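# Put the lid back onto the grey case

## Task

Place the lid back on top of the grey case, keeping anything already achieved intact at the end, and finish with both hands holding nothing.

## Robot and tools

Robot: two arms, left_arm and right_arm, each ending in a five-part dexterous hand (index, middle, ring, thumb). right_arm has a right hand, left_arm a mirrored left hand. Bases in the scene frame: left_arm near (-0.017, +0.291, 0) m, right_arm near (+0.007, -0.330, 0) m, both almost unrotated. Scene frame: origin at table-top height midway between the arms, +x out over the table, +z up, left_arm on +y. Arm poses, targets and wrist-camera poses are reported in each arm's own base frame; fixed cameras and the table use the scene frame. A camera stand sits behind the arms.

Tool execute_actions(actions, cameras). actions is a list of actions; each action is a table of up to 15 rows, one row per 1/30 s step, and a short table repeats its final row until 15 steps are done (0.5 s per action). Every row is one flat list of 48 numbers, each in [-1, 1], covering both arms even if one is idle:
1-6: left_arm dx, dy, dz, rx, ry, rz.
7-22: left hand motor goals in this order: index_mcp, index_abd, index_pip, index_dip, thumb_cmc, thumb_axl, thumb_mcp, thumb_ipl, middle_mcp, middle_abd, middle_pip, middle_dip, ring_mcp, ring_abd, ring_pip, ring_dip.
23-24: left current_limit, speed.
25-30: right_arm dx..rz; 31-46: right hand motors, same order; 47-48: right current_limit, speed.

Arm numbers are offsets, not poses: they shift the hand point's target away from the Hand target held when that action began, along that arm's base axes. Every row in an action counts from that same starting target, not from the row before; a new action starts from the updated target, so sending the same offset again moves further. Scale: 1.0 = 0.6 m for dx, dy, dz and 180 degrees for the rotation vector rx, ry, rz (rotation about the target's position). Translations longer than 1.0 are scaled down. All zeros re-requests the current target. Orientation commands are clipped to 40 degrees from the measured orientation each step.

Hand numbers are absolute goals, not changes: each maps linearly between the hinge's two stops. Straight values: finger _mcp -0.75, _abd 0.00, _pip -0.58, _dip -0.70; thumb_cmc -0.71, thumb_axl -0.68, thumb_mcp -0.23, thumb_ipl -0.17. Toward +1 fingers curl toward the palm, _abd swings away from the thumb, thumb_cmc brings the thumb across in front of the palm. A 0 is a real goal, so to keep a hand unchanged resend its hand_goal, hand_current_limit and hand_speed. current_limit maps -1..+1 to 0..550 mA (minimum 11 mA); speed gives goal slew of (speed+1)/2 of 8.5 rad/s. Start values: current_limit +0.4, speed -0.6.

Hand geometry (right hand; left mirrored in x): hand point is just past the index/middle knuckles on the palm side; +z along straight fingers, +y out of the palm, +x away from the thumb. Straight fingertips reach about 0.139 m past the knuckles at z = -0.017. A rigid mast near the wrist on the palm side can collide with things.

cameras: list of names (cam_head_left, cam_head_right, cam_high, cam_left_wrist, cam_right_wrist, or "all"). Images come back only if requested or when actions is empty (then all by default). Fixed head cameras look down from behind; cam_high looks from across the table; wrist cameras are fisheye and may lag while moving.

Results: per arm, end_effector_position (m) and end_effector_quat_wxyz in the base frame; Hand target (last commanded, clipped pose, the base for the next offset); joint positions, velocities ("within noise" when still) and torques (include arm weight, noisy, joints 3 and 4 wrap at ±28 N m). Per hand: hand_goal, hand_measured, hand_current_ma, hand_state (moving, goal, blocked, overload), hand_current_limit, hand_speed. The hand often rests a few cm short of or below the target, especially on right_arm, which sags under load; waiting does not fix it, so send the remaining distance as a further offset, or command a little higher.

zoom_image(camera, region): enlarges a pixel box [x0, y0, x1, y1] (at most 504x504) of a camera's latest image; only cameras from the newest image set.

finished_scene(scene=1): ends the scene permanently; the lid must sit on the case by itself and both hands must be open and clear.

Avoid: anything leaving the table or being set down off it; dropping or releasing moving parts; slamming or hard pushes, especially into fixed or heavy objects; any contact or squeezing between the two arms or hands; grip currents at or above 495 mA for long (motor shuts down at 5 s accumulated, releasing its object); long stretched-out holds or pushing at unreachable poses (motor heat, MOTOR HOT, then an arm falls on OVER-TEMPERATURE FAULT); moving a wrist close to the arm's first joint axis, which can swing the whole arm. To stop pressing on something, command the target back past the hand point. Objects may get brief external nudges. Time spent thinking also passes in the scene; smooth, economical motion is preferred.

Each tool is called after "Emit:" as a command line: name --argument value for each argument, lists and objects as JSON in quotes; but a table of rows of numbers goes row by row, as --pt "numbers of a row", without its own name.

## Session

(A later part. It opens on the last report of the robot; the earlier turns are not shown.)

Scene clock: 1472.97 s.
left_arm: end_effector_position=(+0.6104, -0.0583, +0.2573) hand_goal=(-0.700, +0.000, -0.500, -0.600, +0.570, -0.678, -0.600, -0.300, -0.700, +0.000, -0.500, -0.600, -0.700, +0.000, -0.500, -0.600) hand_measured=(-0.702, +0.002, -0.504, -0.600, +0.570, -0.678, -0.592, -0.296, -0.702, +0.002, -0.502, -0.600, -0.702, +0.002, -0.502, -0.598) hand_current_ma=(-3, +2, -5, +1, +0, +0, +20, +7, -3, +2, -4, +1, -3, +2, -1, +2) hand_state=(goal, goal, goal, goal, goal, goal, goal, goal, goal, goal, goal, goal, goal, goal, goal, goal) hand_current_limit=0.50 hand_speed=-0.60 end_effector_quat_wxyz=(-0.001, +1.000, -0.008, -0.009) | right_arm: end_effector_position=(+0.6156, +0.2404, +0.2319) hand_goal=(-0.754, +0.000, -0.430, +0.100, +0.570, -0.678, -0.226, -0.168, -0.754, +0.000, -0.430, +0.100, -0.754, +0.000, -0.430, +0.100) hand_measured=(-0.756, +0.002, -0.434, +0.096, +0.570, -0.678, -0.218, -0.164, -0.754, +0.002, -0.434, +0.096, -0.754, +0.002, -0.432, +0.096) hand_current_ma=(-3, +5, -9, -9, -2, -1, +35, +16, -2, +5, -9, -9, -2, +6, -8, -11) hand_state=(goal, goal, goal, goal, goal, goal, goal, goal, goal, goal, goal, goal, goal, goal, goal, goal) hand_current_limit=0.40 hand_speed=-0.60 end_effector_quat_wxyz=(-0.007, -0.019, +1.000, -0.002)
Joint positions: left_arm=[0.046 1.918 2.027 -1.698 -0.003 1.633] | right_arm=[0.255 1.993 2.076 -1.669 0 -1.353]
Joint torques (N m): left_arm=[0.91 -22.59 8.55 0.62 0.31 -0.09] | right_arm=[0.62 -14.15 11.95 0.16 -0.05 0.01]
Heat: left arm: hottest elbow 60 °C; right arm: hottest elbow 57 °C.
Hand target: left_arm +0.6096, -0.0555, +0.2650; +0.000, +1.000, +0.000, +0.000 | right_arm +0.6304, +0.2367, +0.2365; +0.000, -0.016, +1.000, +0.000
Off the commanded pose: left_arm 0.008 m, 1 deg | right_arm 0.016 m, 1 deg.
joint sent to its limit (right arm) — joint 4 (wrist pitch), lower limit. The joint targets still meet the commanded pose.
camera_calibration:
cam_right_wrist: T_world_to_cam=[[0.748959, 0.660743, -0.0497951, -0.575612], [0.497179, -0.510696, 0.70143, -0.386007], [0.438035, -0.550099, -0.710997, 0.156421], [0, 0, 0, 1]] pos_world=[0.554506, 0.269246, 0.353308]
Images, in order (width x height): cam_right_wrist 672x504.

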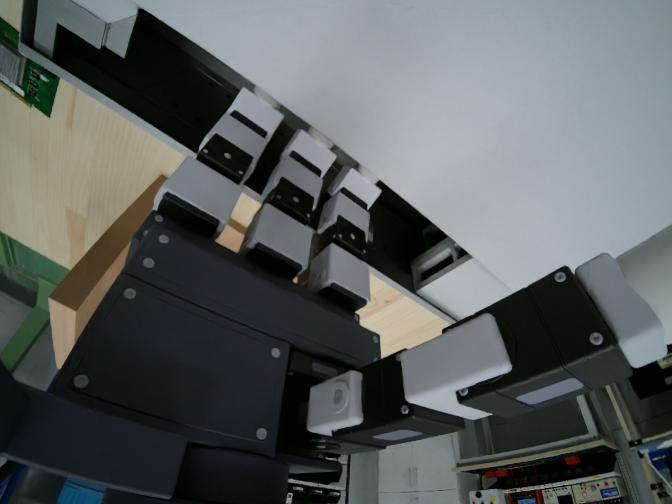

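Emit:
execute_actions --actions '[[[0,0,0,0,0,0,-0.7,0,-0.5,-0.6,0.571,-0.678,-0.6,-0.3,-0.7,0,-0.5,-0.6,-0.7,0,-0.5,-0.6,0.5,-0.6,0,0,-0.055,0,0,0,-0.754,0,-0.43,0.1,0.571,-0.678,-0.226,-0.168,-0.754,0,-0.43,0.1,-0.754,0,-0.43,0.1,0.4,-0.6]],[[0,0,0,0,0,0,-0.7,0,-0.5,-0.6,0.571,-0.678,-0.6,-0.3,-0.7,0,-0.5,-0.6,-0.7,0,-0.5,-0.6,0.5,-0.6,0,0,0,0,0,0,-0.754,0,-0.43,0.1,0.571,-0.678,-0.226,-0.168,-0.754,0,-0.43,0.1,-0.754,0,-0.43,0.1,0.4,-0.6]]]' --cameras '["cam_right_wrist"]'

Scene clock: 1480.13 s.
left_arm: end_effector_position=(+0.6104, -0.0583, +0.2573) hand_goal=(-0.700, +0.000, -0.500, -0.600, +0.570, -0.678, -0.600, -0.300, -0.700, +0.000, -0.500, -0.600, -0.700, +0.000, -0.500, -0.600) hand_measured=(-0.702, +0.002, -0.504, -0.600, +0.570, -0.678, -0.592, -0.296, -0.702, +0.002, -0.502, -0.600, -0.702, +0.002, -0.502, -0.598) hand_current_ma=(-3, +2, -5, +1, +0, +0, +20, +7, -3, +2, -4, +1, -3, +2, -1, +2) hand_state=(goal, goal, goal, goal, goal, goal, goal, goal, goal, goal, goal, goal, goal, goal, goal, goal) hand_current_limit=0.50 hand_speed=-0.60 end_effector_quat_wxyz=(-0.001, +1.000, -0.008, -0.009) | right_arm: end_effector_position=(+0.6266, +0.2432, +0.2267) hand_goal=(-0.754, +0.000, -0.430, +0.100, +0.570, -0.678, -0.226, -0.168, -0.754, +0.000, -0.430, +0.100, -0.754, +0.000, -0.430, +0.100) hand_measured=(-0.764, +0.002, -0.434, +0.096, +0.570, -0.678, -0.218, -0.164, -0.758, +0.002, -0.434, +0.096, -0.754, +0.002, -0.432, +0.096) hand_current_ma=(-31, +5, -9, -9, -2, -1, +35, +16, -13, +5, -9, -9, -2, +6, -8, -10) hand_state=(goal, goal, goal, goal, goal, goal, goal, goal, goal, goal, goal, goal, goal, goal, goal, goal) hand_current_limit=0.40 hand_speed=-0.60 end_effector_quat_wxyz=(+0.014, -0.018, +1.000, +0.003)
Joint positions: left_arm=[0.046 1.918 2.027 -1.698 -0.003 1.633] | right_arm=[0.255 1.993 2.058 -1.607 0.001 -1.353]
Joint torques (N m): left_arm=[0.79 -22.65 8.47 0.65 0.31 -0.09] | right_arm=[0.67 -14.45 6.86 1.09 -0.08 0.02]
Heat: left arm: hottest elbow 59 °C; right arm: hottest elbow 60 °C.
Hand target: left_arm +0.6096, -0.0555, +0.2650; +0.000, +1.000, +0.000, +0.000 | right_arm +0.6305, +0.2368, +0.2037; +0.000, -0.016, +1.000, +0.000
Off the commanded pose: left_arm 0.008 m, 1 deg | right_arm 0.024 m, 2 deg.
camera_calibration:
cam_right_wrist: T_world_to_cam=[[0.750308, 0.660996, -0.011023, -0.595616], [0.466894, -0.518028, 0.716699, -0.369181], [0.468025, -0.542892, -0.697296, 0.125787], [0, 0, 0, 1]] pos_world=[0.560392, 0.270743, 0.345737]
Images, in order (width x height): cam_right_wrist 672x504.

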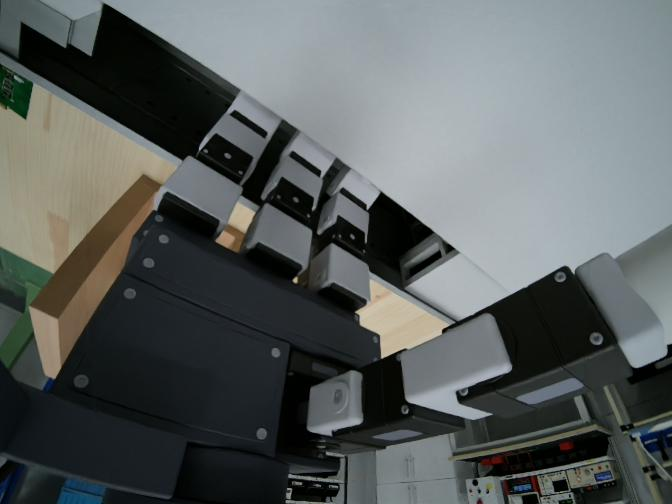

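Emit:
execute_actions --actions '[[[0,0,0,0,0,0,-0.7,0,-0.5,-0.6,0.571,-0.678,-0.6,-0.3,-0.7,0,-0.5,-0.6,-0.7,0,-0.5,-0.6,0.5,-0.6,0,0,-0.035,0,0,0,-0.754,0,-0.43,0.1,0.571,-0.678,-0.226,-0.168,-0.754,0,-0.43,0.1,-0.754,0,-0.43,0.1,0.4,-0.6]]]' --cameras '["cam_right_wrist"]'

Scene clock: 1485.57 s.
left_arm: end_effector_position=(+0.6104, -0.0583, +0.2573) hand_goal=(-0.700, +0.000, -0.500, -0.600, +0.570, -0.678, -0.600, -0.300, -0.700, +0.000, -0.500, -0.600, -0.700, +0.000, -0.500, -0.600) hand_measured=(-0.702, +0.002, -0.504, -0.600, +0.570, -0.678, -0.592, -0.296, -0.702, +0.002, -0.502, -0.600, -0.702, +0.002, -0.502, -0.598) hand_current_ma=(-3, +2, -5, +1, +0, +0, +20, +7, -3, +2, -4, +1, -3, +2, -1, +2) hand_state=(goal, goal, goal, goal, goal, goal, goal, goal, goal, goal, goal, goal, goal, goal, goal, goal) hand_current_limit=0.50 hand_speed=-0.60 end_effector_quat_wxyz=(-0.001, +1.000, -0.008, -0.009) | right_arm: end_effector_position=(+0.6259, +0.2430, +0.2270) hand_goal=(-0.754, +0.000, -0.430, +0.100, +0.570, -0.678, -0.226, -0.168, -0.754, +0.000, -0.430, +0.100, -0.754, +0.000, -0.430, +0.100) hand_measured=(-0.756, +0.002, -0.434, +0.096, +0.570, -0.678, -0.218, -0.164, -0.762, +0.002, -0.434, +0.096, -0.784, +0.002, -0.432, +0.096) hand_current_ma=(-6, +5, -9, -9, -2, -1, +35, +16, -30, +5, -9, -9, -123, +6, -8, -10) hand_state=(goal, goal, goal, goal, goal, goal, goal, goal, goal, goal, goal, goal, blocked, goal, goal, goal) hand_current_limit=0.40 hand_speed=-0.60 end_effector_quat_wxyz=(+0.028, -0.018, +0.999, +0.006)
Joint positions: left_arm=[0.046 1.918 2.027 -1.698 -0.003 1.633] | right_arm=[0.255 1.968 2.016 -1.562 0.001 -1.353]
Joint torques (N m): left_arm=[0.79 -22.71 8.5 0.65 0.3 -0.08] | right_arm=[0.62 -12.81 5.63 1.59 -0.08 0.02]
Heat: left arm: hottest elbow 58 °C; right arm: hottest elbow 58 °C.
Hand target: left_arm +0.6096, -0.0555, +0.2650; +0.000, +1.000, +0.000, +0.000 | right_arm +0.6304, +0.2368, +0.1827; +0.000, -0.016, +1.000, +0.000
Off the commanded pose: left_arm 0.008 m, 1 deg | right_arm 0.045 m, 3 deg.
camera_calibration:
cam_right_wrist: T_world_to_cam=[[0.75027, 0.660987, 0.0138284, -0.600569], [0.447455, -0.523071, 0.725383, -0.357698], [0.486702, -0.538045, -0.688206, 0.111279], [0, 0, 0, 1]] pos_world=[0.556483, 0.269741, 0.344355]
Images, in order (width x height): cam_right_wrist 672x504.

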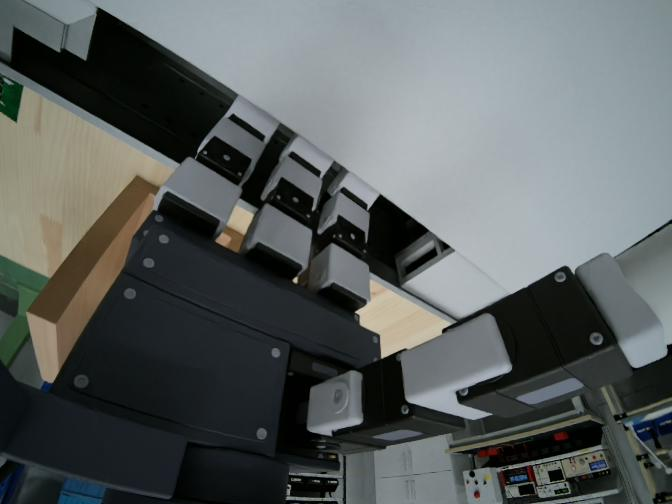

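Emit:
execute_actions --actions '[[[0,0,0,0,0,0,-0.7,0,-0.5,-0.6,0.571,-0.678,-0.6,-0.3,-0.7,0,-0.5,-0.6,-0.7,0,-0.5,-0.6,0.5,-0.6,0,0,0.072,0,0,0,-0.74,0,-0.4,0.35,0.571,-0.678,-0.226,-0.168,-0.74,0,-0.4,0.35,-0.74,0,-0.4,0.35,0.5,-0.6]],[[0,0,0,0,0,0,-0.7,0,-0.5,-0.6,0.571,-0.678,-0.6,-0.3,-0.7,0,-0.5,-0.6,-0.7,0,-0.5,-0.6,0.5,-0.6,0,0,0,0,0,0,-0.74,0,-0.35,0.65,0.571,-0.678,-0.226,-0.168,-0.74,0,-0.35,0.65,-0.74,0,-0.35,0.65,0.5,-0.6]]]' --cameras '["cam_right_wrist","cam_high"]'

Scene clock: 1506.33 s.
left_arm: end_effector_position=(+0.6104, -0.0583, +0.2573) hand_goal=(-0.700, +0.000, -0.500, -0.600, +0.570, -0.678, -0.600, -0.300, -0.700, +0.000, -0.500, -0.600, -0.700, +0.000, -0.500, -0.600) hand_measured=(-0.702, +0.002, -0.504, -0.600, +0.570, -0.678, -0.592, -0.296, -0.702, +0.002, -0.502, -0.600, -0.702, +0.002, -0.502, -0.598) hand_current_ma=(-3, +2, -5, +1, +0, +0, +20, +7, -3, +2, -4, +1, -3, +2, -1, +2) hand_state=(goal, goal, goal, goal, goal, goal, goal, goal, goal, goal, goal, goal, goal, goal, goal, goal) hand_current_limit=0.50 hand_speed=-0.60 end_effector_quat_wxyz=(-0.001, +1.000, -0.008, -0.009) | right_arm: end_effector_position=(+0.6169, +0.2404, +0.2273) hand_goal=(-0.740, +0.000, -0.350, +0.650, +0.570, -0.678, -0.226, -0.168, -0.740, +0.000, -0.350, +0.650, -0.740, +0.000, -0.350, +0.650) hand_measured=(-0.748, +0.002, -0.354, +0.646, +0.570, -0.678, -0.218, -0.164, -0.742, +0.000, -0.354, +0.646, -0.746, +0.002, -0.358, +0.628) hand_current_ma=(-29, +5, -12, -9, -2, -1, +35, +16, -6, +0, -11, -9, -16, +6, -22, -81) hand_state=(goal, goal, goal, goal, goal, goal, goal, goal, goal, goal, goal, goal, goal, goal, goal, blocked) hand_current_limit=0.50 hand_speed=-0.60 end_effector_quat_wxyz=(-0.001, -0.019, +1.000, -0.001)
Joint positions: left_arm=[0.046 1.918 2.027 -1.698 -0.003 1.633] | right_arm=[0.255 1.985 2.051 -1.639 0.002 -1.353]
Joint torques (N m): left_arm=[0.79 -22.65 8.49 0.64 0.3 -0.09] | right_arm=[0.62 -13.63 11.56 0.12 -0.14 0.02]
Heat: left arm: hottest elbow 56 °C; right arm: hottest elbow 54 °C.
Hand target: left_arm +0.6096, -0.0555, +0.2650; +0.000, +1.000, +0.000, +0.000 | right_arm +0.6305, +0.2368, +0.2258; +0.000, -0.016, +1.000, +0.000
Off the commanded pose: left_arm 0.008 m, 1 deg | right_arm 0.014 m, 0 deg.
camera_calibration:
cam_right_wrist: T_world_to_cam=[[0.749573, 0.660758, -0.0392267, -0.579538], [0.487889, -0.511475, 0.70736, -0.378949], [0.44733, -0.549356, -0.705765, 0.145506], [0, 0, 0, 1]] pos_world=[0.554202, 0.269046, 0.348013]
Images, in order (width x height): cam_high 672x504, cam_right_wrist 672x504.

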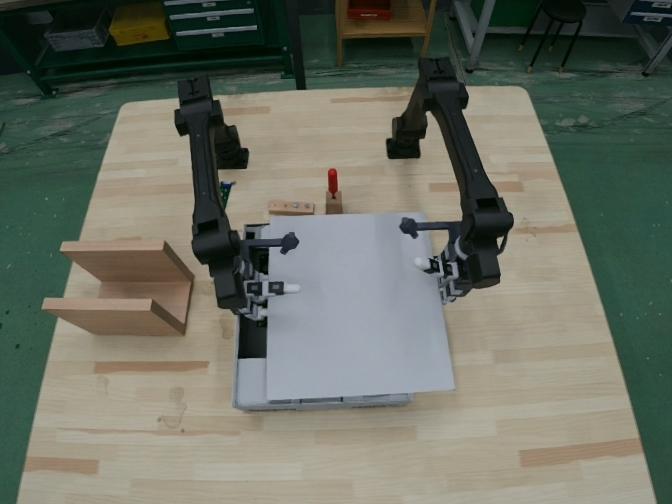

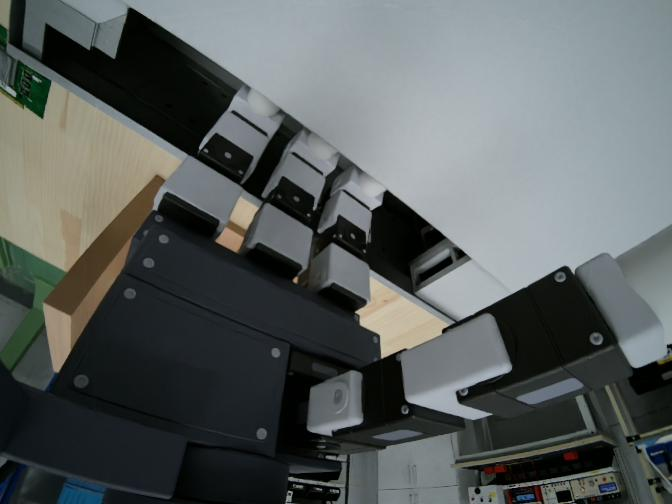

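Emit:
zoom_image --camera "cam_right_wrist" --region '[160, 60, 440, 280]'

Emit:
zoom_image --camera "cam_high" --region '[210, 220, 310, 410]'

Scaled by 1.800 from the camera's 672x504 image, which has a finer 960x720 frame.

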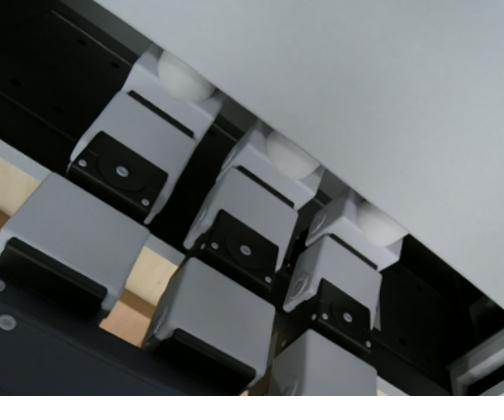

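Scaled by 2.653 from the camera's 672x504 image, which has a finer 960x720 frame.

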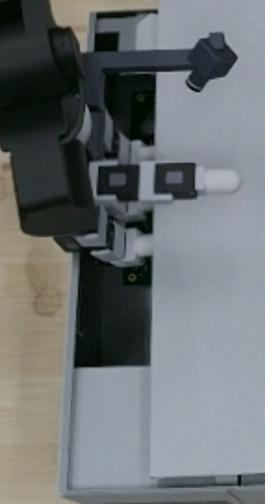

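Emit:
execute_actions --actions '[[[0,0,0,0,0,0,-0.7,0,-0.5,-0.6,0.571,-0.678,-0.6,-0.3,-0.7,0,-0.5,-0.6,-0.7,0,-0.5,-0.6,0.5,-0.6,0,0,0.03,0,0,0,-0.754,0,-0.52,-0.4,0.571,-0.678,-0.226,-0.168,-0.754,0,-0.52,-0.4,-0.754,0,-0.52,-0.4,0.5,-0.5]],[[0,0,0,0,0,0,-0.7,0,-0.5,-0.6,0.571,-0.678,-0.6,-0.3,-0.7,0,-0.5,-0.6,-0.7,0,-0.5,-0.6,0.5,-0.6,0,0.055,0,0,0,0,-0.754,0,-0.52,-0.4,0.571,-0.678,-0.226,-0.168,-0.754,0,-0.52,-0.4,-0.754,0,-0.52,-0.4,0.5,-0.6]],[[0,0,0,0,0,0,-0.7,0,-0.5,-0.6,0.571,-0.678,-0.6,-0.3,-0.7,0,-0.5,-0.6,-0.7,0,-0.5,-0.6,0.5,-0.6,0,0,0,0,0,0,-0.754,0,-0.52,-0.4,0.571,-0.678,-0.226,-0.168,-0.754,0,-0.52,-0.4,-0.754,0,-0.52,-0.4,0.5,-0.6]]]' --cameras '["cam_right_wrist","cam_high"]'

Scene clock: 1529.07 s.
left_arm: end_effector_position=(+0.6104, -0.0583, +0.2573) hand_goal=(-0.700, +0.000, -0.500, -0.600, +0.570, -0.678, -0.600, -0.300, -0.700, +0.000, -0.500, -0.600, -0.700, +0.000, -0.500, -0.600) hand_measured=(-0.702, +0.002, -0.504, -0.600, +0.570, -0.678, -0.592, -0.296, -0.702, +0.002, -0.502, -0.600, -0.702, +0.002, -0.502, -0.598) hand_current_ma=(-3, +2, -5, +1, +0, +0, +20, +7, -3, +2, -4, +1, -3, +2, -1, +2) hand_state=(goal, goal, goal, goal, goal, goal, goal, goal, goal, goal, goal, goal, goal, goal, goal, goal) hand_current_limit=0.50 hand_speed=-0.60 end_effector_quat_wxyz=(-0.001, +1.000, -0.008, -0.009) | right_arm: end_effector_position=(+0.6189, +0.2623, +0.2386) hand_goal=(-0.754, +0.000, -0.520, -0.400, +0.570, -0.678, -0.226, -0.168, -0.754, +0.000, -0.520, -0.400, -0.754, +0.000, -0.520, -0.400) hand_measured=(-0.752, +0.002, -0.518, -0.398, +0.570, -0.678, -0.218, -0.164, -0.750, +0.000, -0.518, -0.398, -0.752, +0.002, -0.518, -0.398) hand_current_ma=(+7, +5, +7, +6, -2, -1, +35, +16, +10, +0, +7, +7, +8, +6, +6, +8) hand_state=(goal, goal, goal, goal, goal, goal, goal, goal, goal, goal, goal, goal, goal, goal, goal, goal) hand_current_limit=0.50 hand_speed=-0.60 end_effector_quat_wxyz=(+0.003, -0.015, +1.000, +0.002)
Joint positions: left_arm=[0.046 1.918 2.027 -1.698 -0.003 1.633] | right_arm=[0.287 2.006 2.111 -1.67 -0.002 -1.314]
Joint torques (N m): left_arm=[0.79 -22.65 8.46 0.64 0.3 -0.09] | right_arm=[1.96 -14.39 11.96 0.25 -0.08 0.14]
Heat: left arm: hottest elbow 55 °C; right arm: hottest elbow 57 °C.
Hand target: left_arm +0.6096, -0.0555, +0.2650; +0.000, +1.000, +0.000, +0.000 | right_arm +0.6305, +0.2698, +0.2439; +0.000, -0.016, +1.000, +0.000
Off the commanded pose: left_arm 0.008 m, 1 deg | right_arm 0.015 m, 0 deg.
joint sent to its limit (right arm) — joint 4 (wrist pitch), lower limit. The joint targets still meet the commanded pose.
camera_calibration:
cam_right_wrist: T_world_to_cam=[[0.754108, 0.656077, -0.0297163, -0.599004], [0.479727, -0.519376, 0.707185, -0.369559], [0.448534, -0.54755, -0.706404, 0.163619], [0, 0, 0, 1]] pos_world=[0.555613, 0.290643, 0.359128]
Images, in order (width x height): cam_high 672x504, cam_right_wrist 672x504.

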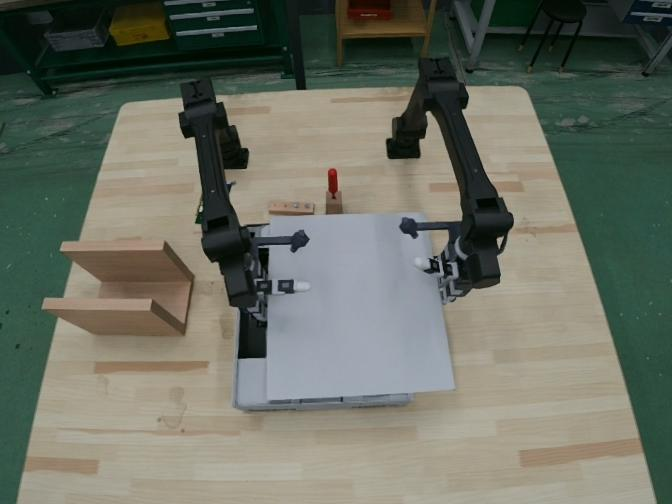

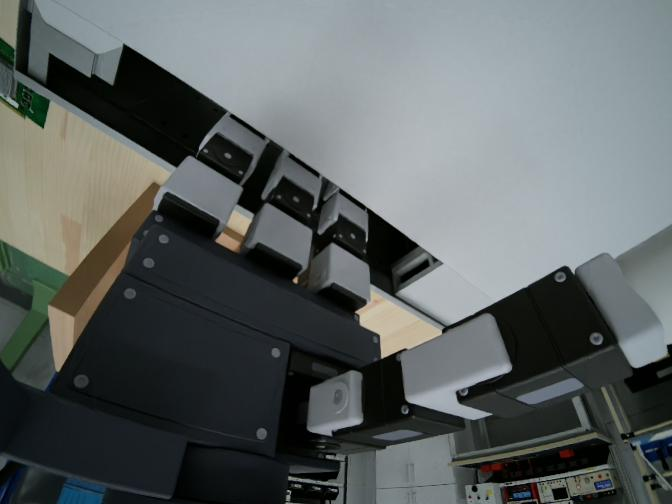

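Emit:
execute_actions --actions '[[[0,0,0,0,0,0,-0.7,0,-0.5,-0.6,0.571,-0.678,-0.6,-0.3,-0.7,0,-0.5,-0.6,-0.7,0,-0.5,-0.6,0.5,-0.6,0,0,-0.08,0,0,0,-0.754,0,-0.52,-0.4,0.571,-0.678,-0.226,-0.168,-0.754,0,-0.52,-0.4,-0.754,0,-0.52,-0.4,0.5,-0.6]],[[0,0,0,0,0,0,-0.7,0,-0.5,-0.6,0.571,-0.678,-0.6,-0.3,-0.7,0,-0.5,-0.6,-0.7,0,-0.5,-0.6,0.5,-0.6,0,0,0,0,0,0,-0.754,0,-0.52,-0.4,0.571,-0.678,-0.226,-0.168,-0.754,0,-0.52,-0.4,-0.754,0,-0.52,-0.4,0.5,-0.6]]]' --cameras '["cam_right_wrist","cam_high"]'

Scene clock: 1533.80 s.
left_arm: end_effector_position=(+0.6104, -0.0583, +0.2573) hand_goal=(-0.700, +0.000, -0.500, -0.600, +0.570, -0.678, -0.600, -0.300, -0.700, +0.000, -0.500, -0.600, -0.700, +0.000, -0.500, -0.600) hand_measured=(-0.702, +0.002, -0.504, -0.600, +0.570, -0.678, -0.592, -0.296, -0.702, +0.002, -0.502, -0.600, -0.702, +0.002, -0.502, -0.598) hand_current_ma=(-3, +2, -5, +1, +0, +0, +20, +7, -3, +2, -4, +1, -3, +2, -1, +2) hand_state=(goal, goal, goal, goal, goal, goal, goal, goal, goal, goal, goal, goal, goal, goal, goal, goal) hand_current_limit=0.50 hand_speed=-0.60 end_effector_quat_wxyz=(-0.001, +1.000, -0.008, -0.009) | right_arm: end_effector_position=(+0.6280, +0.2649, +0.2103) hand_goal=(-0.754, +0.000, -0.520, -0.400, +0.570, -0.678, -0.226, -0.168, -0.754, +0.000, -0.520, -0.400, -0.754, +0.000, -0.520, -0.400) hand_measured=(-0.752, +0.002, -0.518, -0.398, +0.570, -0.678, -0.218, -0.164, -0.750, +0.000, -0.518, -0.398, -0.752, +0.002, -0.518, -0.398) hand_current_ma=(+7, +5, +7, +6, -2, -1, +35, +16, +10, +0, +7, +7, +8, +6, +6, +7) hand_state=(goal, goal, goal, goal, goal, goal, goal, goal, goal, goal, goal, goal, goal, goal, goal, goal) hand_current_limit=0.50 hand_speed=-0.60 end_effector_quat_wxyz=(+0.006, -0.015, +1.000, +0.003)
Joint positions: left_arm=[0.046 1.918 2.027 -1.698 -0.003 1.633] | right_arm=[0.287 2.024 2.066 -1.599 -0.001 -1.314]
Joint torques (N m): left_arm=[0.79 -22.65 8.47 0.61 0.31 -0.09] | right_arm=[2.02 -15.09 7.94 0.9 0.03 0.12]
Heat: left arm: hottest elbow 55 °C; right arm: hottest elbow 58 °C.
Hand target: left_arm +0.6096, -0.0555, +0.2650; +0.000, +1.000, +0.000, +0.000 | right_arm +0.6304, +0.2698, +0.1959; +0.000, -0.016, +1.000, +0.000
Off the commanded pose: left_arm 0.008 m, 1 deg | right_arm 0.015 m, 1 deg.
camera_calibration:
cam_right_wrist: T_world_to_cam=[[0.754271, 0.656147, -0.0234004, -0.609814], [0.474653, -0.520317, 0.709912, -0.349646], [0.45363, -0.546572, -0.703902, 0.136928], [0, 0, 0, 1]] pos_world=[0.56381, 0.293042, 0.330332]
Images, in order (width x height): cam_high 672x504, cam_right_wrist 672x504.

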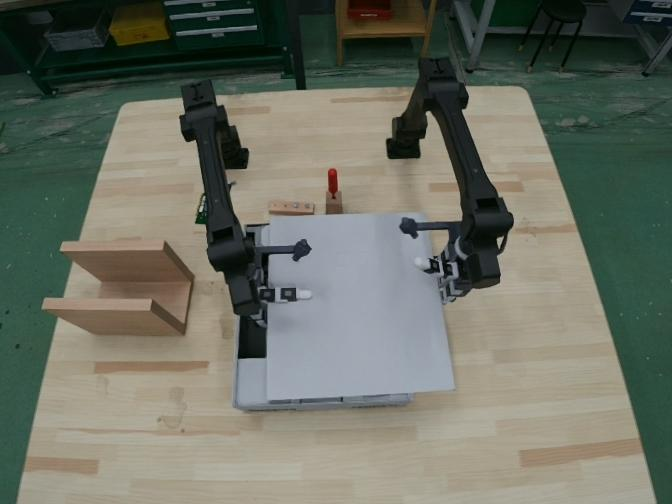

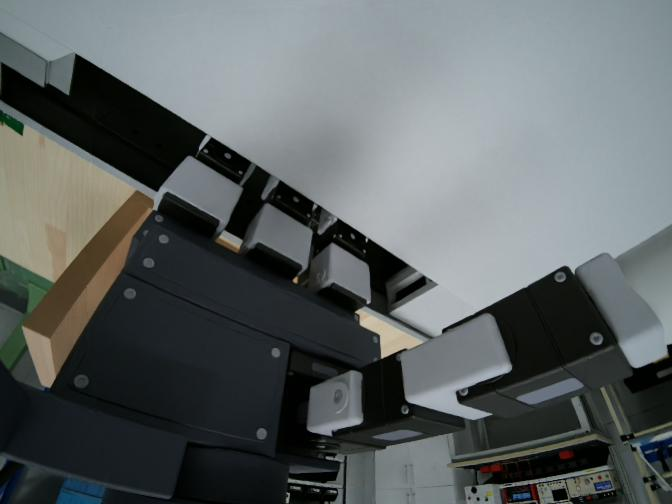

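Emit:
execute_actions --actions '[[[0,0,0,0,0,0,-0.7,0,-0.5,-0.6,0.571,-0.678,-0.6,-0.3,-0.7,0,-0.5,-0.6,-0.7,0,-0.5,-0.6,0.5,-0.6,0,0,0,0,0,0,-0.754,0,-0.4,0.3,0.571,-0.678,-0.226,-0.168,-0.754,0,-0.4,0.3,-0.754,0,-0.4,0.3,0.5,-0.6]],[[0,0,0,0,0,0,-0.7,0,-0.5,-0.6,0.571,-0.678,-0.6,-0.3,-0.7,0,-0.5,-0.6,-0.7,0,-0.5,-0.6,0.5,-0.6,0,0,0,0,0,0,-0.754,0,-0.4,0.75,0.571,-0.678,-0.226,-0.168,-0.754,0,-0.4,0.75,-0.754,0,-0.4,0.75,0.5,-0.6]]]' --cameras '["cam_right_wrist"]'

Scene clock: 1541.40 s.
left_arm: end_effector_position=(+0.6104, -0.0583, +0.2573) hand_goal=(-0.700, +0.000, -0.500, -0.600, +0.570, -0.678, -0.600, -0.300, -0.700, +0.000, -0.500, -0.600, -0.700, +0.000, -0.500, -0.600) hand_measured=(-0.702, +0.002, -0.504, -0.600, +0.570, -0.678, -0.592, -0.296, -0.702, +0.002, -0.502, -0.600, -0.702, +0.002, -0.502, -0.598) hand_current_ma=(-3, +2, -5, +1, +0, +0, +20, +7, -3, +2, -4, +1, -3, +2, -1, +2) hand_state=(goal, goal, goal, goal, goal, goal, goal, goal, goal, goal, goal, goal, goal, goal, goal, goal) hand_current_limit=0.50 hand_speed=-0.60 end_effector_quat_wxyz=(-0.001, +1.000, -0.008, -0.009) | right_arm: end_effector_position=(+0.6302, +0.2576, +0.1779) hand_goal=(-0.754, +0.000, -0.400, +0.750, +0.570, -0.678, -0.226, -0.168, -0.754, +0.000, -0.400, +0.750, -0.754, +0.000, -0.400, +0.750) hand_measured=(-0.752, +0.002, -0.404, +0.746, +0.570, -0.678, -0.218, -0.164, -0.834, -0.004, -0.468, +0.724, -0.840, -0.006, -0.460, +0.700) hand_current_ma=(+6, +5, -10, -9, -2, -1, +35, +16, -362, -12, -280, -99, -394, -14, -238, -196) hand_state=(goal, goal, goal, goal, goal, goal, goal, goal, blocked, goal, blocked, blocked, blocked, goal, blocked, blocked) hand_current_limit=0.50 hand_speed=-0.60 end_effector_quat_wxyz=(-0.012, -0.014, +1.000, -0.018)
Joint positions: left_arm=[0.046 1.918 2.027 -1.698 -0.003 1.633] | right_arm=[0.284 2.061 2.05 -1.594 0.029 -1.314]
Joint torques (N m): left_arm=[0.85 -22.59 8.51 0.62 0.3 -0.08] | right_arm=[2.2 -17.96 9.02 0.57 -1.04 0.11]
Heat: left arm: hottest elbow 55 °C; right arm: hottest elbow 57 °C.
Hand target: left_arm +0.6096, -0.0555, +0.2650; +0.000, +1.000, +0.000, +0.000 | right_arm +0.6305, +0.2697, +0.1959; +0.000, -0.016, +1.000, +0.000
Off the commanded pose: left_arm 0.008 m, 1 deg | right_arm 0.022 m, 3 deg.
camera_calibration:
cam_right_wrist: T_world_to_cam=[[0.754519, 0.651601, -0.0782136, -0.596667], [0.498797, -0.491925, 0.713591, -0.354672], [0.426501, -0.57743, -0.696183, 0.132894], [0, 0, 0, 1]] pos_world=[0.570427, 0.291053, 0.298942]
Images, in order (width x height): cam_right_wrist 672x504.

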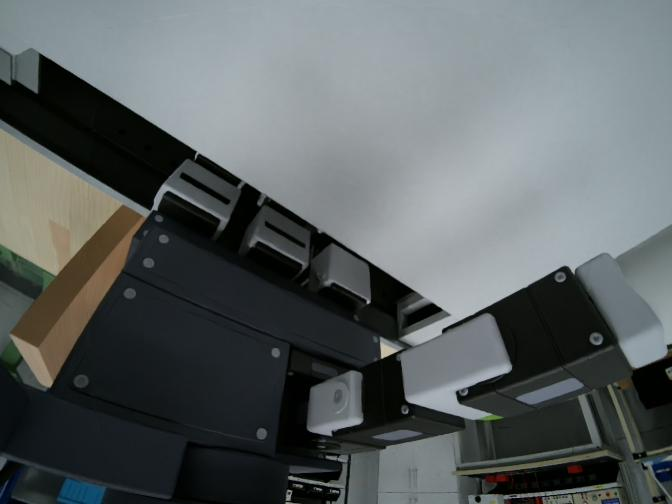

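Emit:
execute_actions --actions '[]' --cameras '["cam_head_left","cam_head_right","cam_high","cam_right_wrist"]'

Emit:
zoom_image --camera "cam_high" --region '[210, 220, 330, 420]'

Emit:
zoom_image --camera "cam_head_left" --region '[290, 130, 400, 330]'

Emit:
zoom_image --camera "cam_head_right" --region '[300, 130, 410, 330]'

Scene clock: 1547.77 s.
left_arm: end_effector_position=(+0.6104, -0.0583, +0.2573) hand_goal=(-0.700, +0.000, -0.500, -0.600, +0.570, -0.678, -0.600, -0.300, -0.700, +0.000, -0.500, -0.600, -0.700, +0.000, -0.500, -0.600) hand_measured=(-0.702, +0.002, -0.504, -0.600, +0.570, -0.678, -0.592, -0.296, -0.702, +0.002, -0.502, -0.600, -0.702, +0.002, -0.502, -0.598) hand_current_ma=(-3, +2, -5, +1, +0, +0, +20, +7, -3, +2, -4, +1, -3, +2, -1, +2) hand_state=(goal, goal, goal, goal, goal, goal, goal, goal, goal, goal, goal, goal, goal, goal, goal, goal) hand_current_limit=0.50 hand_speed=-0.60 end_effector_quat_wxyz=(-0.001, +1.000, -0.008, -0.009) | right_arm: end_effector_position=(+0.6302, +0.2576, +0.1779) hand_goal=(-0.754, +0.000, -0.400, +0.750, +0.570, -0.678, -0.226, -0.168, -0.754, +0.000, -0.400, +0.750, -0.754, +0.000, -0.400, +0.750) hand_measured=(-0.752, +0.002, -0.404, +0.746, +0.570, -0.678, -0.218, -0.164, -0.834, -0.004, -0.468, +0.724, -0.840, -0.006, -0.460, +0.700) hand_current_ma=(+6, +5, -10, -9, -2, -1, +35, +16, -362, -12, -280, -99, -394, -14, -238, -195) hand_state=(goal, goal, goal, goal, goal, goal, goal, goal, blocked, goal, blocked, blocked, blocked, goal, blocked, blocked) hand_current_limit=0.50 hand_speed=-0.60 end_effector_quat_wxyz=(-0.012, -0.014, +1.000, -0.018)
Joint positions: left_arm=[0.046 1.918 2.027 -1.698 -0.003 1.633] | right_arm=[0.284 2.061 2.05 -1.594 0.029 -1.314]
Joint velocities: within noise
Joint torques (N m): left_arm=[0.91 -22.65 8.47 0.64 0.31 -0.09] | right_arm=[2.26 -17.96 9.01 0.59 -1.04 0.11]
Heat: left arm: hottest elbow 54 °C; right arm: hottest elbow 57 °C.
Hand target: left_arm +0.6096, -0.0555, +0.2650; +0.000, +1.000, +0.000, +0.000 | right_arm +0.6305, +0.2697, +0.1959; +0.000, -0.016, +1.000, +0.000
Off the commanded pose: left_arm 0.008 m, 1 deg | right_arm 0.022 m, 3 deg.
camera_calibration:
cam_right_wrist: T_world_to_cam=[[0.754519, 0.651601, -0.0782136, -0.596667], [0.498797, -0.491925, 0.713591, -0.354672], [0.426501, -0.57743, -0.696183, 0.132894], [0, 0, 0, 1]] pos_world=[0.570427, 0.291053, 0.298942]
Images, in order (width x height): cam_head_left 672x504, cam_head_right 672x504, cam_high 672x504, cam_right_wrist 672x504.

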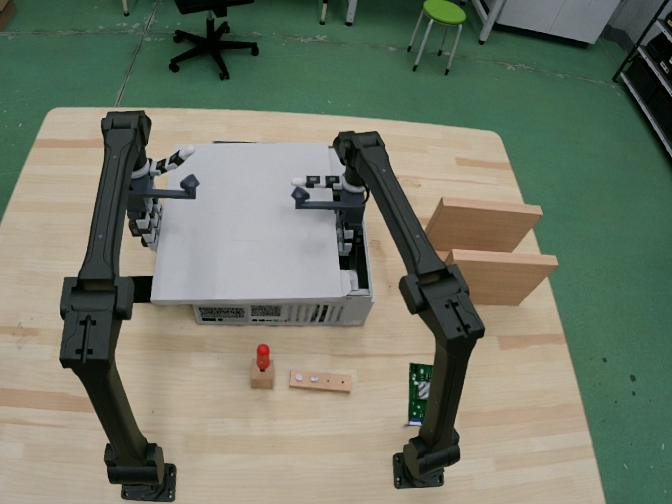

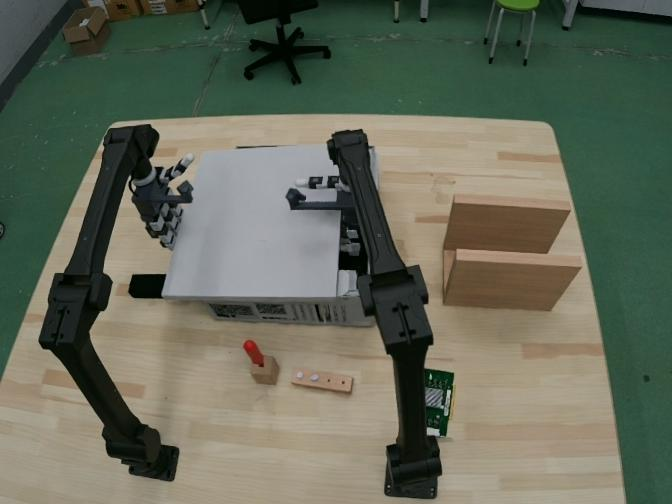

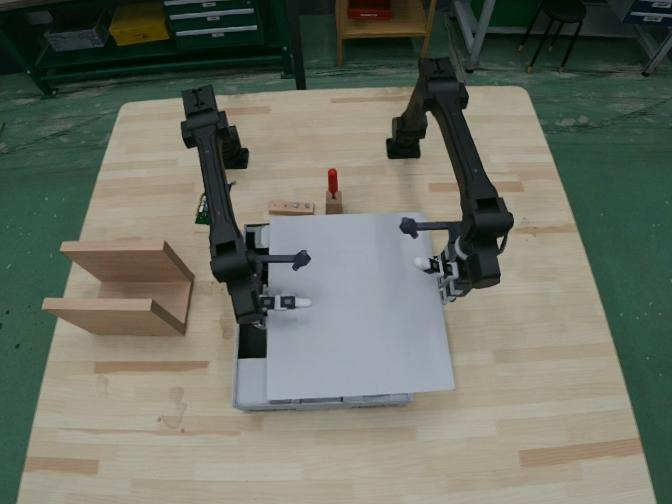

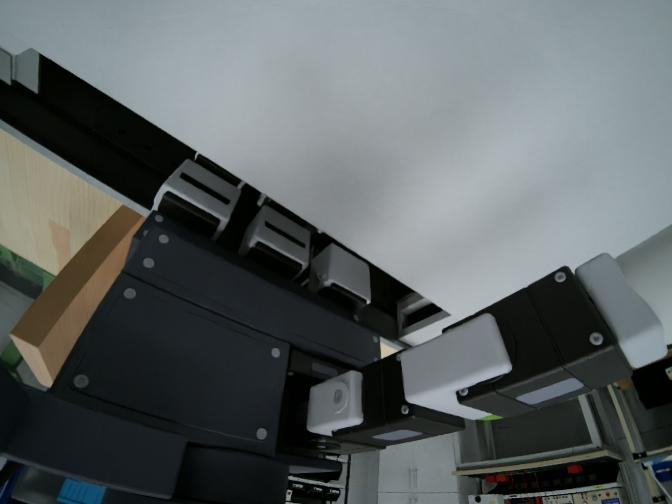

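Scaled by 2.520 from the camera's 672x504 image, which has a finer 960x720 frame.

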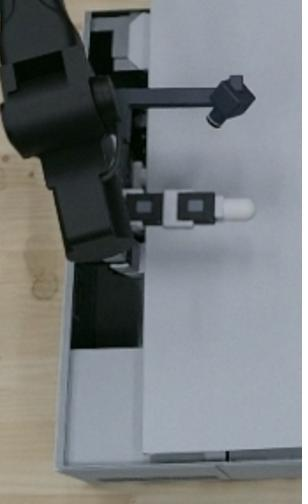

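Scaled by 2.520 from the camera's 672x504 image, which has a finer 960x720 frame.

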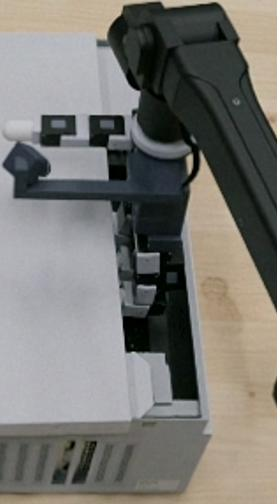

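Scaled by 2.520 from the camera's 672x504 image, which has a finer 960x720 frame.

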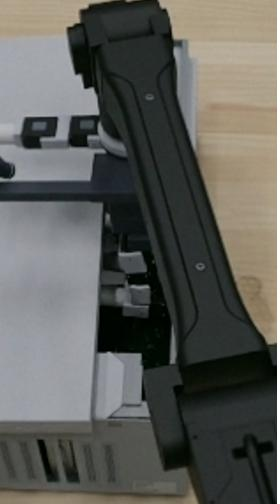

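Emit:
execute_actions --actions '[[[0,0,0,0,0,0,-0.7,0,-0.5,-0.6,0.571,-0.678,-0.6,-0.3,-0.7,0,-0.5,-0.6,-0.7,0,-0.5,-0.6,0.5,-0.6,0,0,0.0,0,0,0,-0.754,0,-0.5,-0.1,0.571,-0.678,-0.226,-0.168,-0.754,0,-0.5,-0.1,-0.754,0,-0.5,-0.1,0.5,-0.5]],[[0,0,0,0,0,0,-0.7,0,-0.5,-0.6,0.571,-0.678,-0.6,-0.3,-0.7,0,-0.5,-0.6,-0.7,0,-0.5,-0.6,0.5,-0.6,0,0,0.03,0,0,0,-0.754,0,-0.5,-0.4,0.571,-0.678,-0.226,-0.168,-0.754,0,-0.5,-0.4,-0.754,0,-0.5,-0.4,0.5,-0.6]]]' --cameras '["cam_right_wrist","cam_head_right"]'

Scene clock: 1554.77 s.
left_arm: end_effector_position=(+0.6104, -0.0583, +0.2573) hand_goal=(-0.700, +0.000, -0.500, -0.600, +0.570, -0.678, -0.600, -0.300, -0.700, +0.000, -0.500, -0.600, -0.700, +0.000, -0.500, -0.600) hand_measured=(-0.702, +0.002, -0.504, -0.600, +0.570, -0.678, -0.592, -0.296, -0.702, +0.002, -0.502, -0.600, -0.702, +0.002, -0.502, -0.598) hand_current_ma=(-3, +2, -5, +1, +0, +0, +20, +7, -3, +2, -4, +1, -3, +2, -1, +2) hand_state=(goal, goal, goal, goal, goal, goal, goal, goal, goal, goal, goal, goal, goal, goal, goal, goal) hand_current_limit=0.50 hand_speed=-0.60 end_effector_quat_wxyz=(-0.001, +1.000, -0.008, -0.009) | right_arm: end_effector_position=(+0.6208, +0.2598, +0.2005) hand_goal=(-0.754, +0.000, -0.500, -0.400, +0.570, -0.678, -0.226, -0.168, -0.754, +0.000, -0.500, -0.400, -0.754, +0.000, -0.500, -0.400) hand_measured=(-0.752, +0.002, -0.498, -0.398, +0.570, -0.678, -0.218, -0.164, -0.756, -0.004, -0.502, -0.398, -0.756, -0.004, -0.502, -0.398) hand_current_ma=(+6, +5, +7, +6, -2, -1, +35, +16, -4, -7, -8, +7, -4, -9, -7, +8) hand_state=(goal, goal, goal, goal, goal, goal, goal, goal, goal, goal, goal, goal, goal, goal, goal, goal) hand_current_limit=0.50 hand_speed=-0.60 end_effector_quat_wxyz=(-0.014, -0.014, +1.000, -0.005)
Joint positions: left_arm=[0.046 1.918 2.027 -1.698 -0.003 1.633] | right_arm=[0.284 2.031 2.056 -1.626 0.002 -1.315]
Joint torques (N m): left_arm=[0.85 -22.53 8.47 0.62 0.3 -0.09] | right_arm=[2.32 -15.5 11.92 0.12 -0.12 0.12]
Heat: left arm: hottest elbow 54 °C; right arm: hottest elbow 56 °C.
Hand target: left_arm +0.6096, -0.0555, +0.2650; +0.000, +1.000, +0.000, +0.000 | right_arm +0.6304, +0.2700, +0.2138; +0.000, -0.016, +1.000, +0.000
Off the commanded pose: left_arm 0.008 m, 1 deg | right_arm 0.019 m, 2 deg.
camera_calibration:
cam_right_wrist: T_world_to_cam=[[0.754476, 0.653163, -0.0643807, -0.592349], [0.501805, -0.510838, 0.698023, -0.358889], [0.423034, -0.558948, -0.713175, 0.154542], [0, 0, 0, 1]] pos_world=[0.561629, 0.289946, 0.322592]
Images, in order (width x height): cam_head_right 672x504, cam_right_wrist 672x504.

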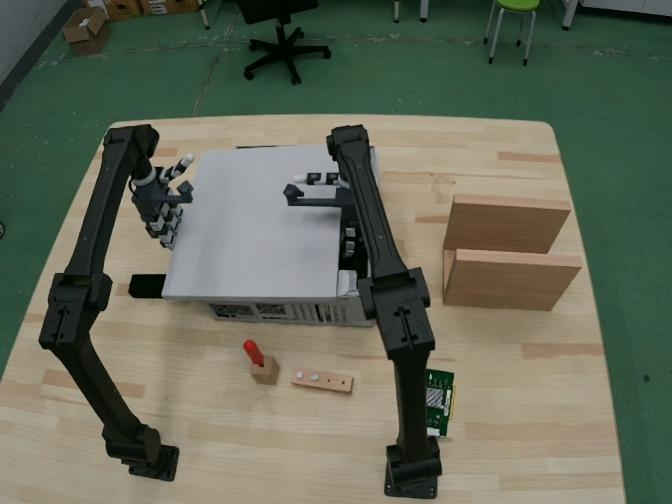

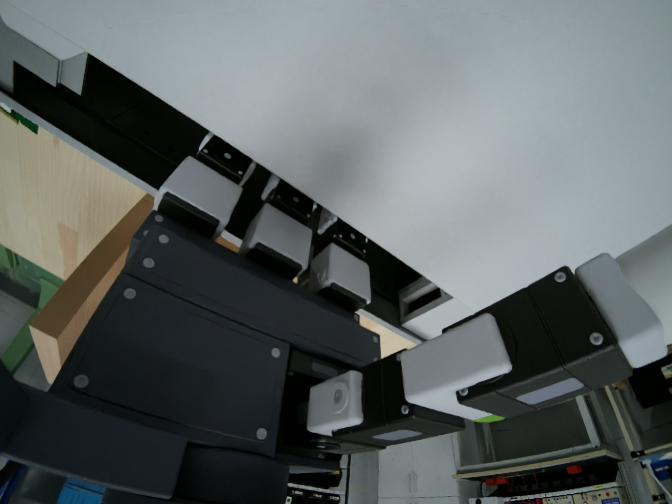

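Emit:
execute_actions --actions '[[[0,0,0,0,0,0,-0.7,0,-0.5,-0.6,0.571,-0.678,-0.6,-0.3,-0.7,0,-0.5,-0.6,-0.7,0,-0.5,-0.6,0.5,-0.6,0.0,0.0,0.052,0,0,0,-0.754,0,-0.52,-0.5,0.571,-0.678,-0.226,-0.168,-0.754,0,-0.52,-0.5,-0.754,0,-0.52,-0.5,0.5,-0.6]],[[0,0,0,0,0,0,-0.7,0,-0.5,-0.6,0.571,-0.678,-0.6,-0.3,-0.7,0,-0.5,-0.6,-0.7,0,-0.5,-0.6,0.5,-0.6,0.06,0.005,0.0,0,0,0,-0.754,0,-0.52,-0.5,0.571,-0.678,-0.226,-0.168,-0.754,0,-0.52,-0.5,-0.754,0,-0.52,-0.5,0.5,-0.6]]]' --cameras '["cam_right_wrist","cam_head_right","cam_high"]'

Scene clock: 1598.47 s.
left_arm: end_effector_position=(+0.6104, -0.0583, +0.2573) hand_goal=(-0.700, +0.000, -0.500, -0.600, +0.570, -0.678, -0.600, -0.300, -0.700, +0.000, -0.500, -0.600, -0.700, +0.000, -0.500, -0.600) hand_measured=(-0.702, +0.002, -0.504, -0.600, +0.570, -0.678, -0.592, -0.296, -0.702, +0.002, -0.502, -0.600, -0.702, +0.002, -0.502, -0.598) hand_current_ma=(-3, +2, -5, +1, +0, +0, +20, +7, -3, +2, -4, +1, -3, +2, -1, +2) hand_state=(goal, goal, goal, goal, goal, goal, goal, goal, goal, goal, goal, goal, goal, goal, goal, goal) hand_current_limit=0.50 hand_speed=-0.60 end_effector_quat_wxyz=(-0.001, +1.000, -0.008, -0.009) | right_arm: end_effector_position=(+0.6530, +0.2707, +0.2380) hand_goal=(-0.754, +0.000, -0.520, -0.500, +0.570, -0.678, -0.226, -0.168, -0.754, +0.000, -0.520, -0.500, -0.754, +0.000, -0.520, -0.500) hand_measured=(-0.752, +0.002, -0.518, -0.498, +0.570, -0.678, -0.218, -0.164, -0.756, -0.002, -0.518, -0.498, -0.756, -0.002, -0.520, -0.498) hand_current_ma=(+6, +5, +8, +6, -2, -1, +35, +16, -3, -5, +7, +7, -3, -4, +2, +5) hand_state=(goal, goal, goal, goal, goal, goal, goal, goal, goal, goal, goal, goal, goal, goal, goal, goal) hand_current_limit=0.50 hand_speed=-0.60 end_effector_quat_wxyz=(+0.022, -0.014, +1.000, +0.010)
Joint positions: left_arm=[0.046 1.918 2.027 -1.698 -0.003 1.633] | right_arm=[0.284 2.093 2.245 -1.674 -0.007 -1.314]
Joint torques (N m): left_arm=[0.85 -22.59 8.44 0.61 0.31 -0.08] | right_arm=[1.2 -15.56 12.04 0.49 -0.11 0.1]
Heat: left arm: hottest elbow 53 °C; right arm: hottest elbow 60 °C.
Hand target: left_arm +0.6096, -0.0555, +0.2650; +0.000, +1.000, +0.000, +0.000 | right_arm +0.6663, +0.2729, +0.2451; +0.000, -0.016, +1.000, +0.000
Off the commanded pose: left_arm 0.008 m, 1 deg | right_arm 0.015 m, 3 deg.
joint sent to its limit (right arm) — joint 4 (wrist pitch), lower limit. The joint targets are off in orientation, not in position.
camera_calibration:
cam_right_wrist: T_world_to_cam=[[0.756623, 0.65377, 0.0103514, -0.640716], [0.450231, -0.532413, 0.716818, -0.360559], [0.474145, -0.5377, -0.697183, 0.130783], [0, 0, 0, 1]] pos_world=[0.585105, 0.297236, 0.356267]
Images, in order (width x height): cam_head_right 672x504, cam_high 672x504, cam_right_wrist 672x504.

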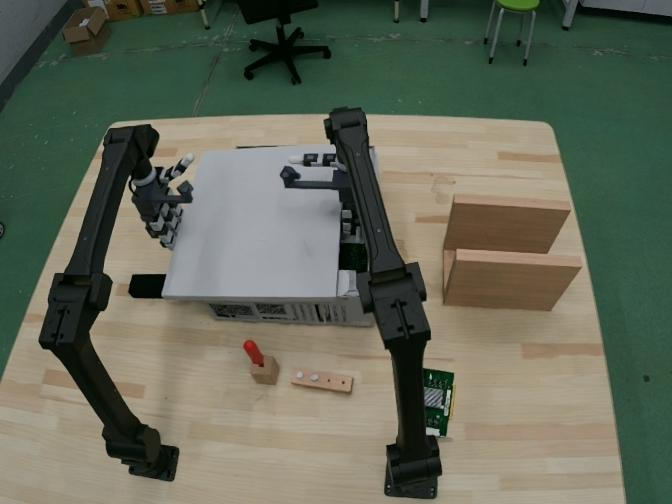

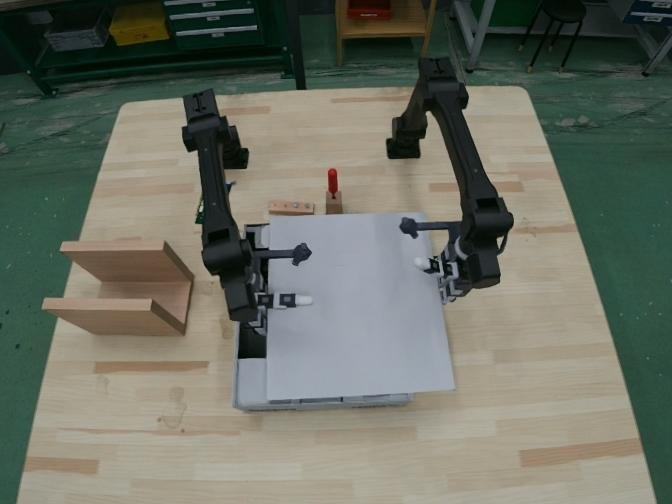

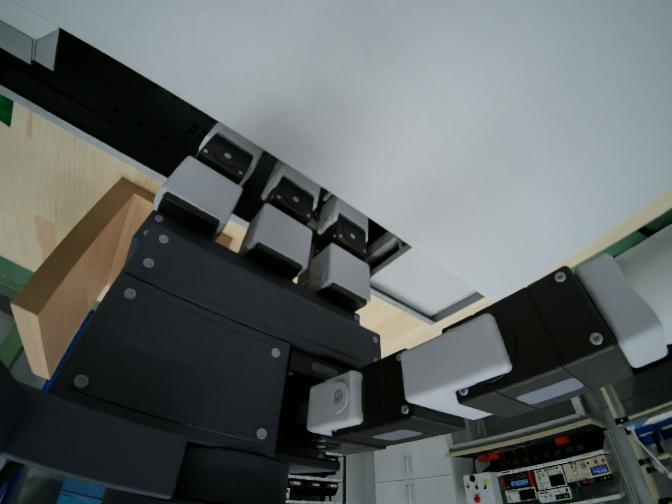

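Emit:
execute_actions --actions '[[[0,0,0,0,0,0,-0.7,0,-0.5,-0.6,0.571,-0.678,-0.6,-0.3,-0.7,0,-0.5,-0.6,-0.7,0,-0.5,-0.6,0.5,-0.6,0.0,0.0,0.0,0,0,0,-0.754,0,-0.43,0.1,0.571,-0.678,-0.226,-0.168,-0.754,0,-0.43,0.1,-0.754,0,-0.43,0.1,0.5,-0.6]],[[0,0,0,0,0,0,-0.7,0,-0.5,-0.6,0.571,-0.678,-0.6,-0.3,-0.7,0,-0.5,-0.6,-0.7,0,-0.5,-0.6,0.5,-0.6,0.0,0.0,0.0,0,0,0,-0.754,0,-0.43,0.3,0.571,-0.678,-0.226,-0.168,-0.754,0,-0.43,0.3,-0.754,0,-0.43,0.3,0.5,-0.7]]]' --cameras '["cam_right_wrist"]'

Scene clock: 1603.93 s.
left_arm: end_effector_position=(+0.6104, -0.0583, +0.2573) hand_goal=(-0.700, +0.000, -0.500, -0.600, +0.570, -0.678, -0.600, -0.300, -0.700, +0.000, -0.500, -0.600, -0.700, +0.000, -0.500, -0.600) hand_measured=(-0.702, +0.002, -0.504, -0.600, +0.570, -0.678, -0.592, -0.296, -0.702, +0.002, -0.502, -0.600, -0.702, +0.002, -0.502, -0.598) hand_current_ma=(-3, +2, -5, +1, +0, +0, +20, +7, -3, +2, -4, +1, -3, +2, -1, +2) hand_state=(goal, goal, goal, goal, goal, goal, goal, goal, goal, goal, goal, goal, goal, goal, goal, goal) hand_current_limit=0.50 hand_speed=-0.60 end_effector_quat_wxyz=(-0.001, +1.000, -0.008, -0.009) | right_arm: end_effector_position=(+0.6582, +0.2580, +0.2302) hand_goal=(-0.754, +0.000, -0.430, +0.300, +0.570, -0.678, -0.226, -0.168, -0.754, +0.000, -0.430, +0.300, -0.754, +0.000, -0.430, +0.300) hand_measured=(-0.752, +0.002, -0.434, +0.296, +0.570, -0.678, -0.218, -0.164, -0.756, -0.002, -0.434, +0.296, -0.828, +0.002, -0.476, +0.260) hand_current_ma=(+6, +5, -10, -9, -2, -1, +35, +16, -3, -5, -9, -9, -324, +5, -175, -154) hand_state=(goal, goal, goal, goal, goal, goal, goal, goal, goal, goal, goal, goal, blocked, goal, blocked, blocked) hand_current_limit=0.50 hand_speed=-0.70 end_effector_quat_wxyz=(+0.021, -0.010, +1.000, -0.003)
Joint positions: left_arm=[0.046 1.918 2.027 -1.698 -0.003 1.633] | right_arm=[0.27 2.102 2.245 -1.674 0.017 -1.321]
Joint torques (N m): left_arm=[0.91 -22.59 8.46 0.61 0.3 -0.09] | right_arm=[2.32 -16.32 11.97 0.49 -0.91 0.15]
Heat: left arm: hottest elbow 53 °C; right arm: hottest elbow 62 °C.
Hand target: left_arm +0.6096, -0.0555, +0.2650; +0.000, +1.000, +0.000, +0.000 | right_arm +0.6664, +0.2728, +0.2450; +0.000, -0.016, +1.000, +0.000
Off the commanded pose: left_arm 0.008 m, 1 deg | right_arm 0.023 m, 3 deg.
joint sent to its limit (right arm) — joint 4 (wrist pitch), lower limit. The joint targets are off in orientation, not in position.
camera_calibration:
cam_right_wrist: T_world_to_cam=[[0.762008, 0.647524, -0.00750809, -0.634037], [0.447376, -0.518019, 0.729048, -0.368785], [0.468187, -0.558899, -0.684421, 0.12261], [0, 0, 0, 1]] pos_world=[0.590722, 0.288043, 0.348018]
Images, in order (width x height): cam_right_wrist 672x504.

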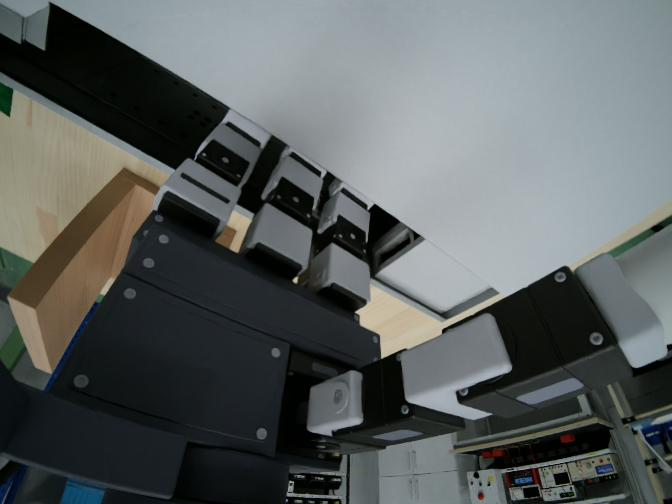

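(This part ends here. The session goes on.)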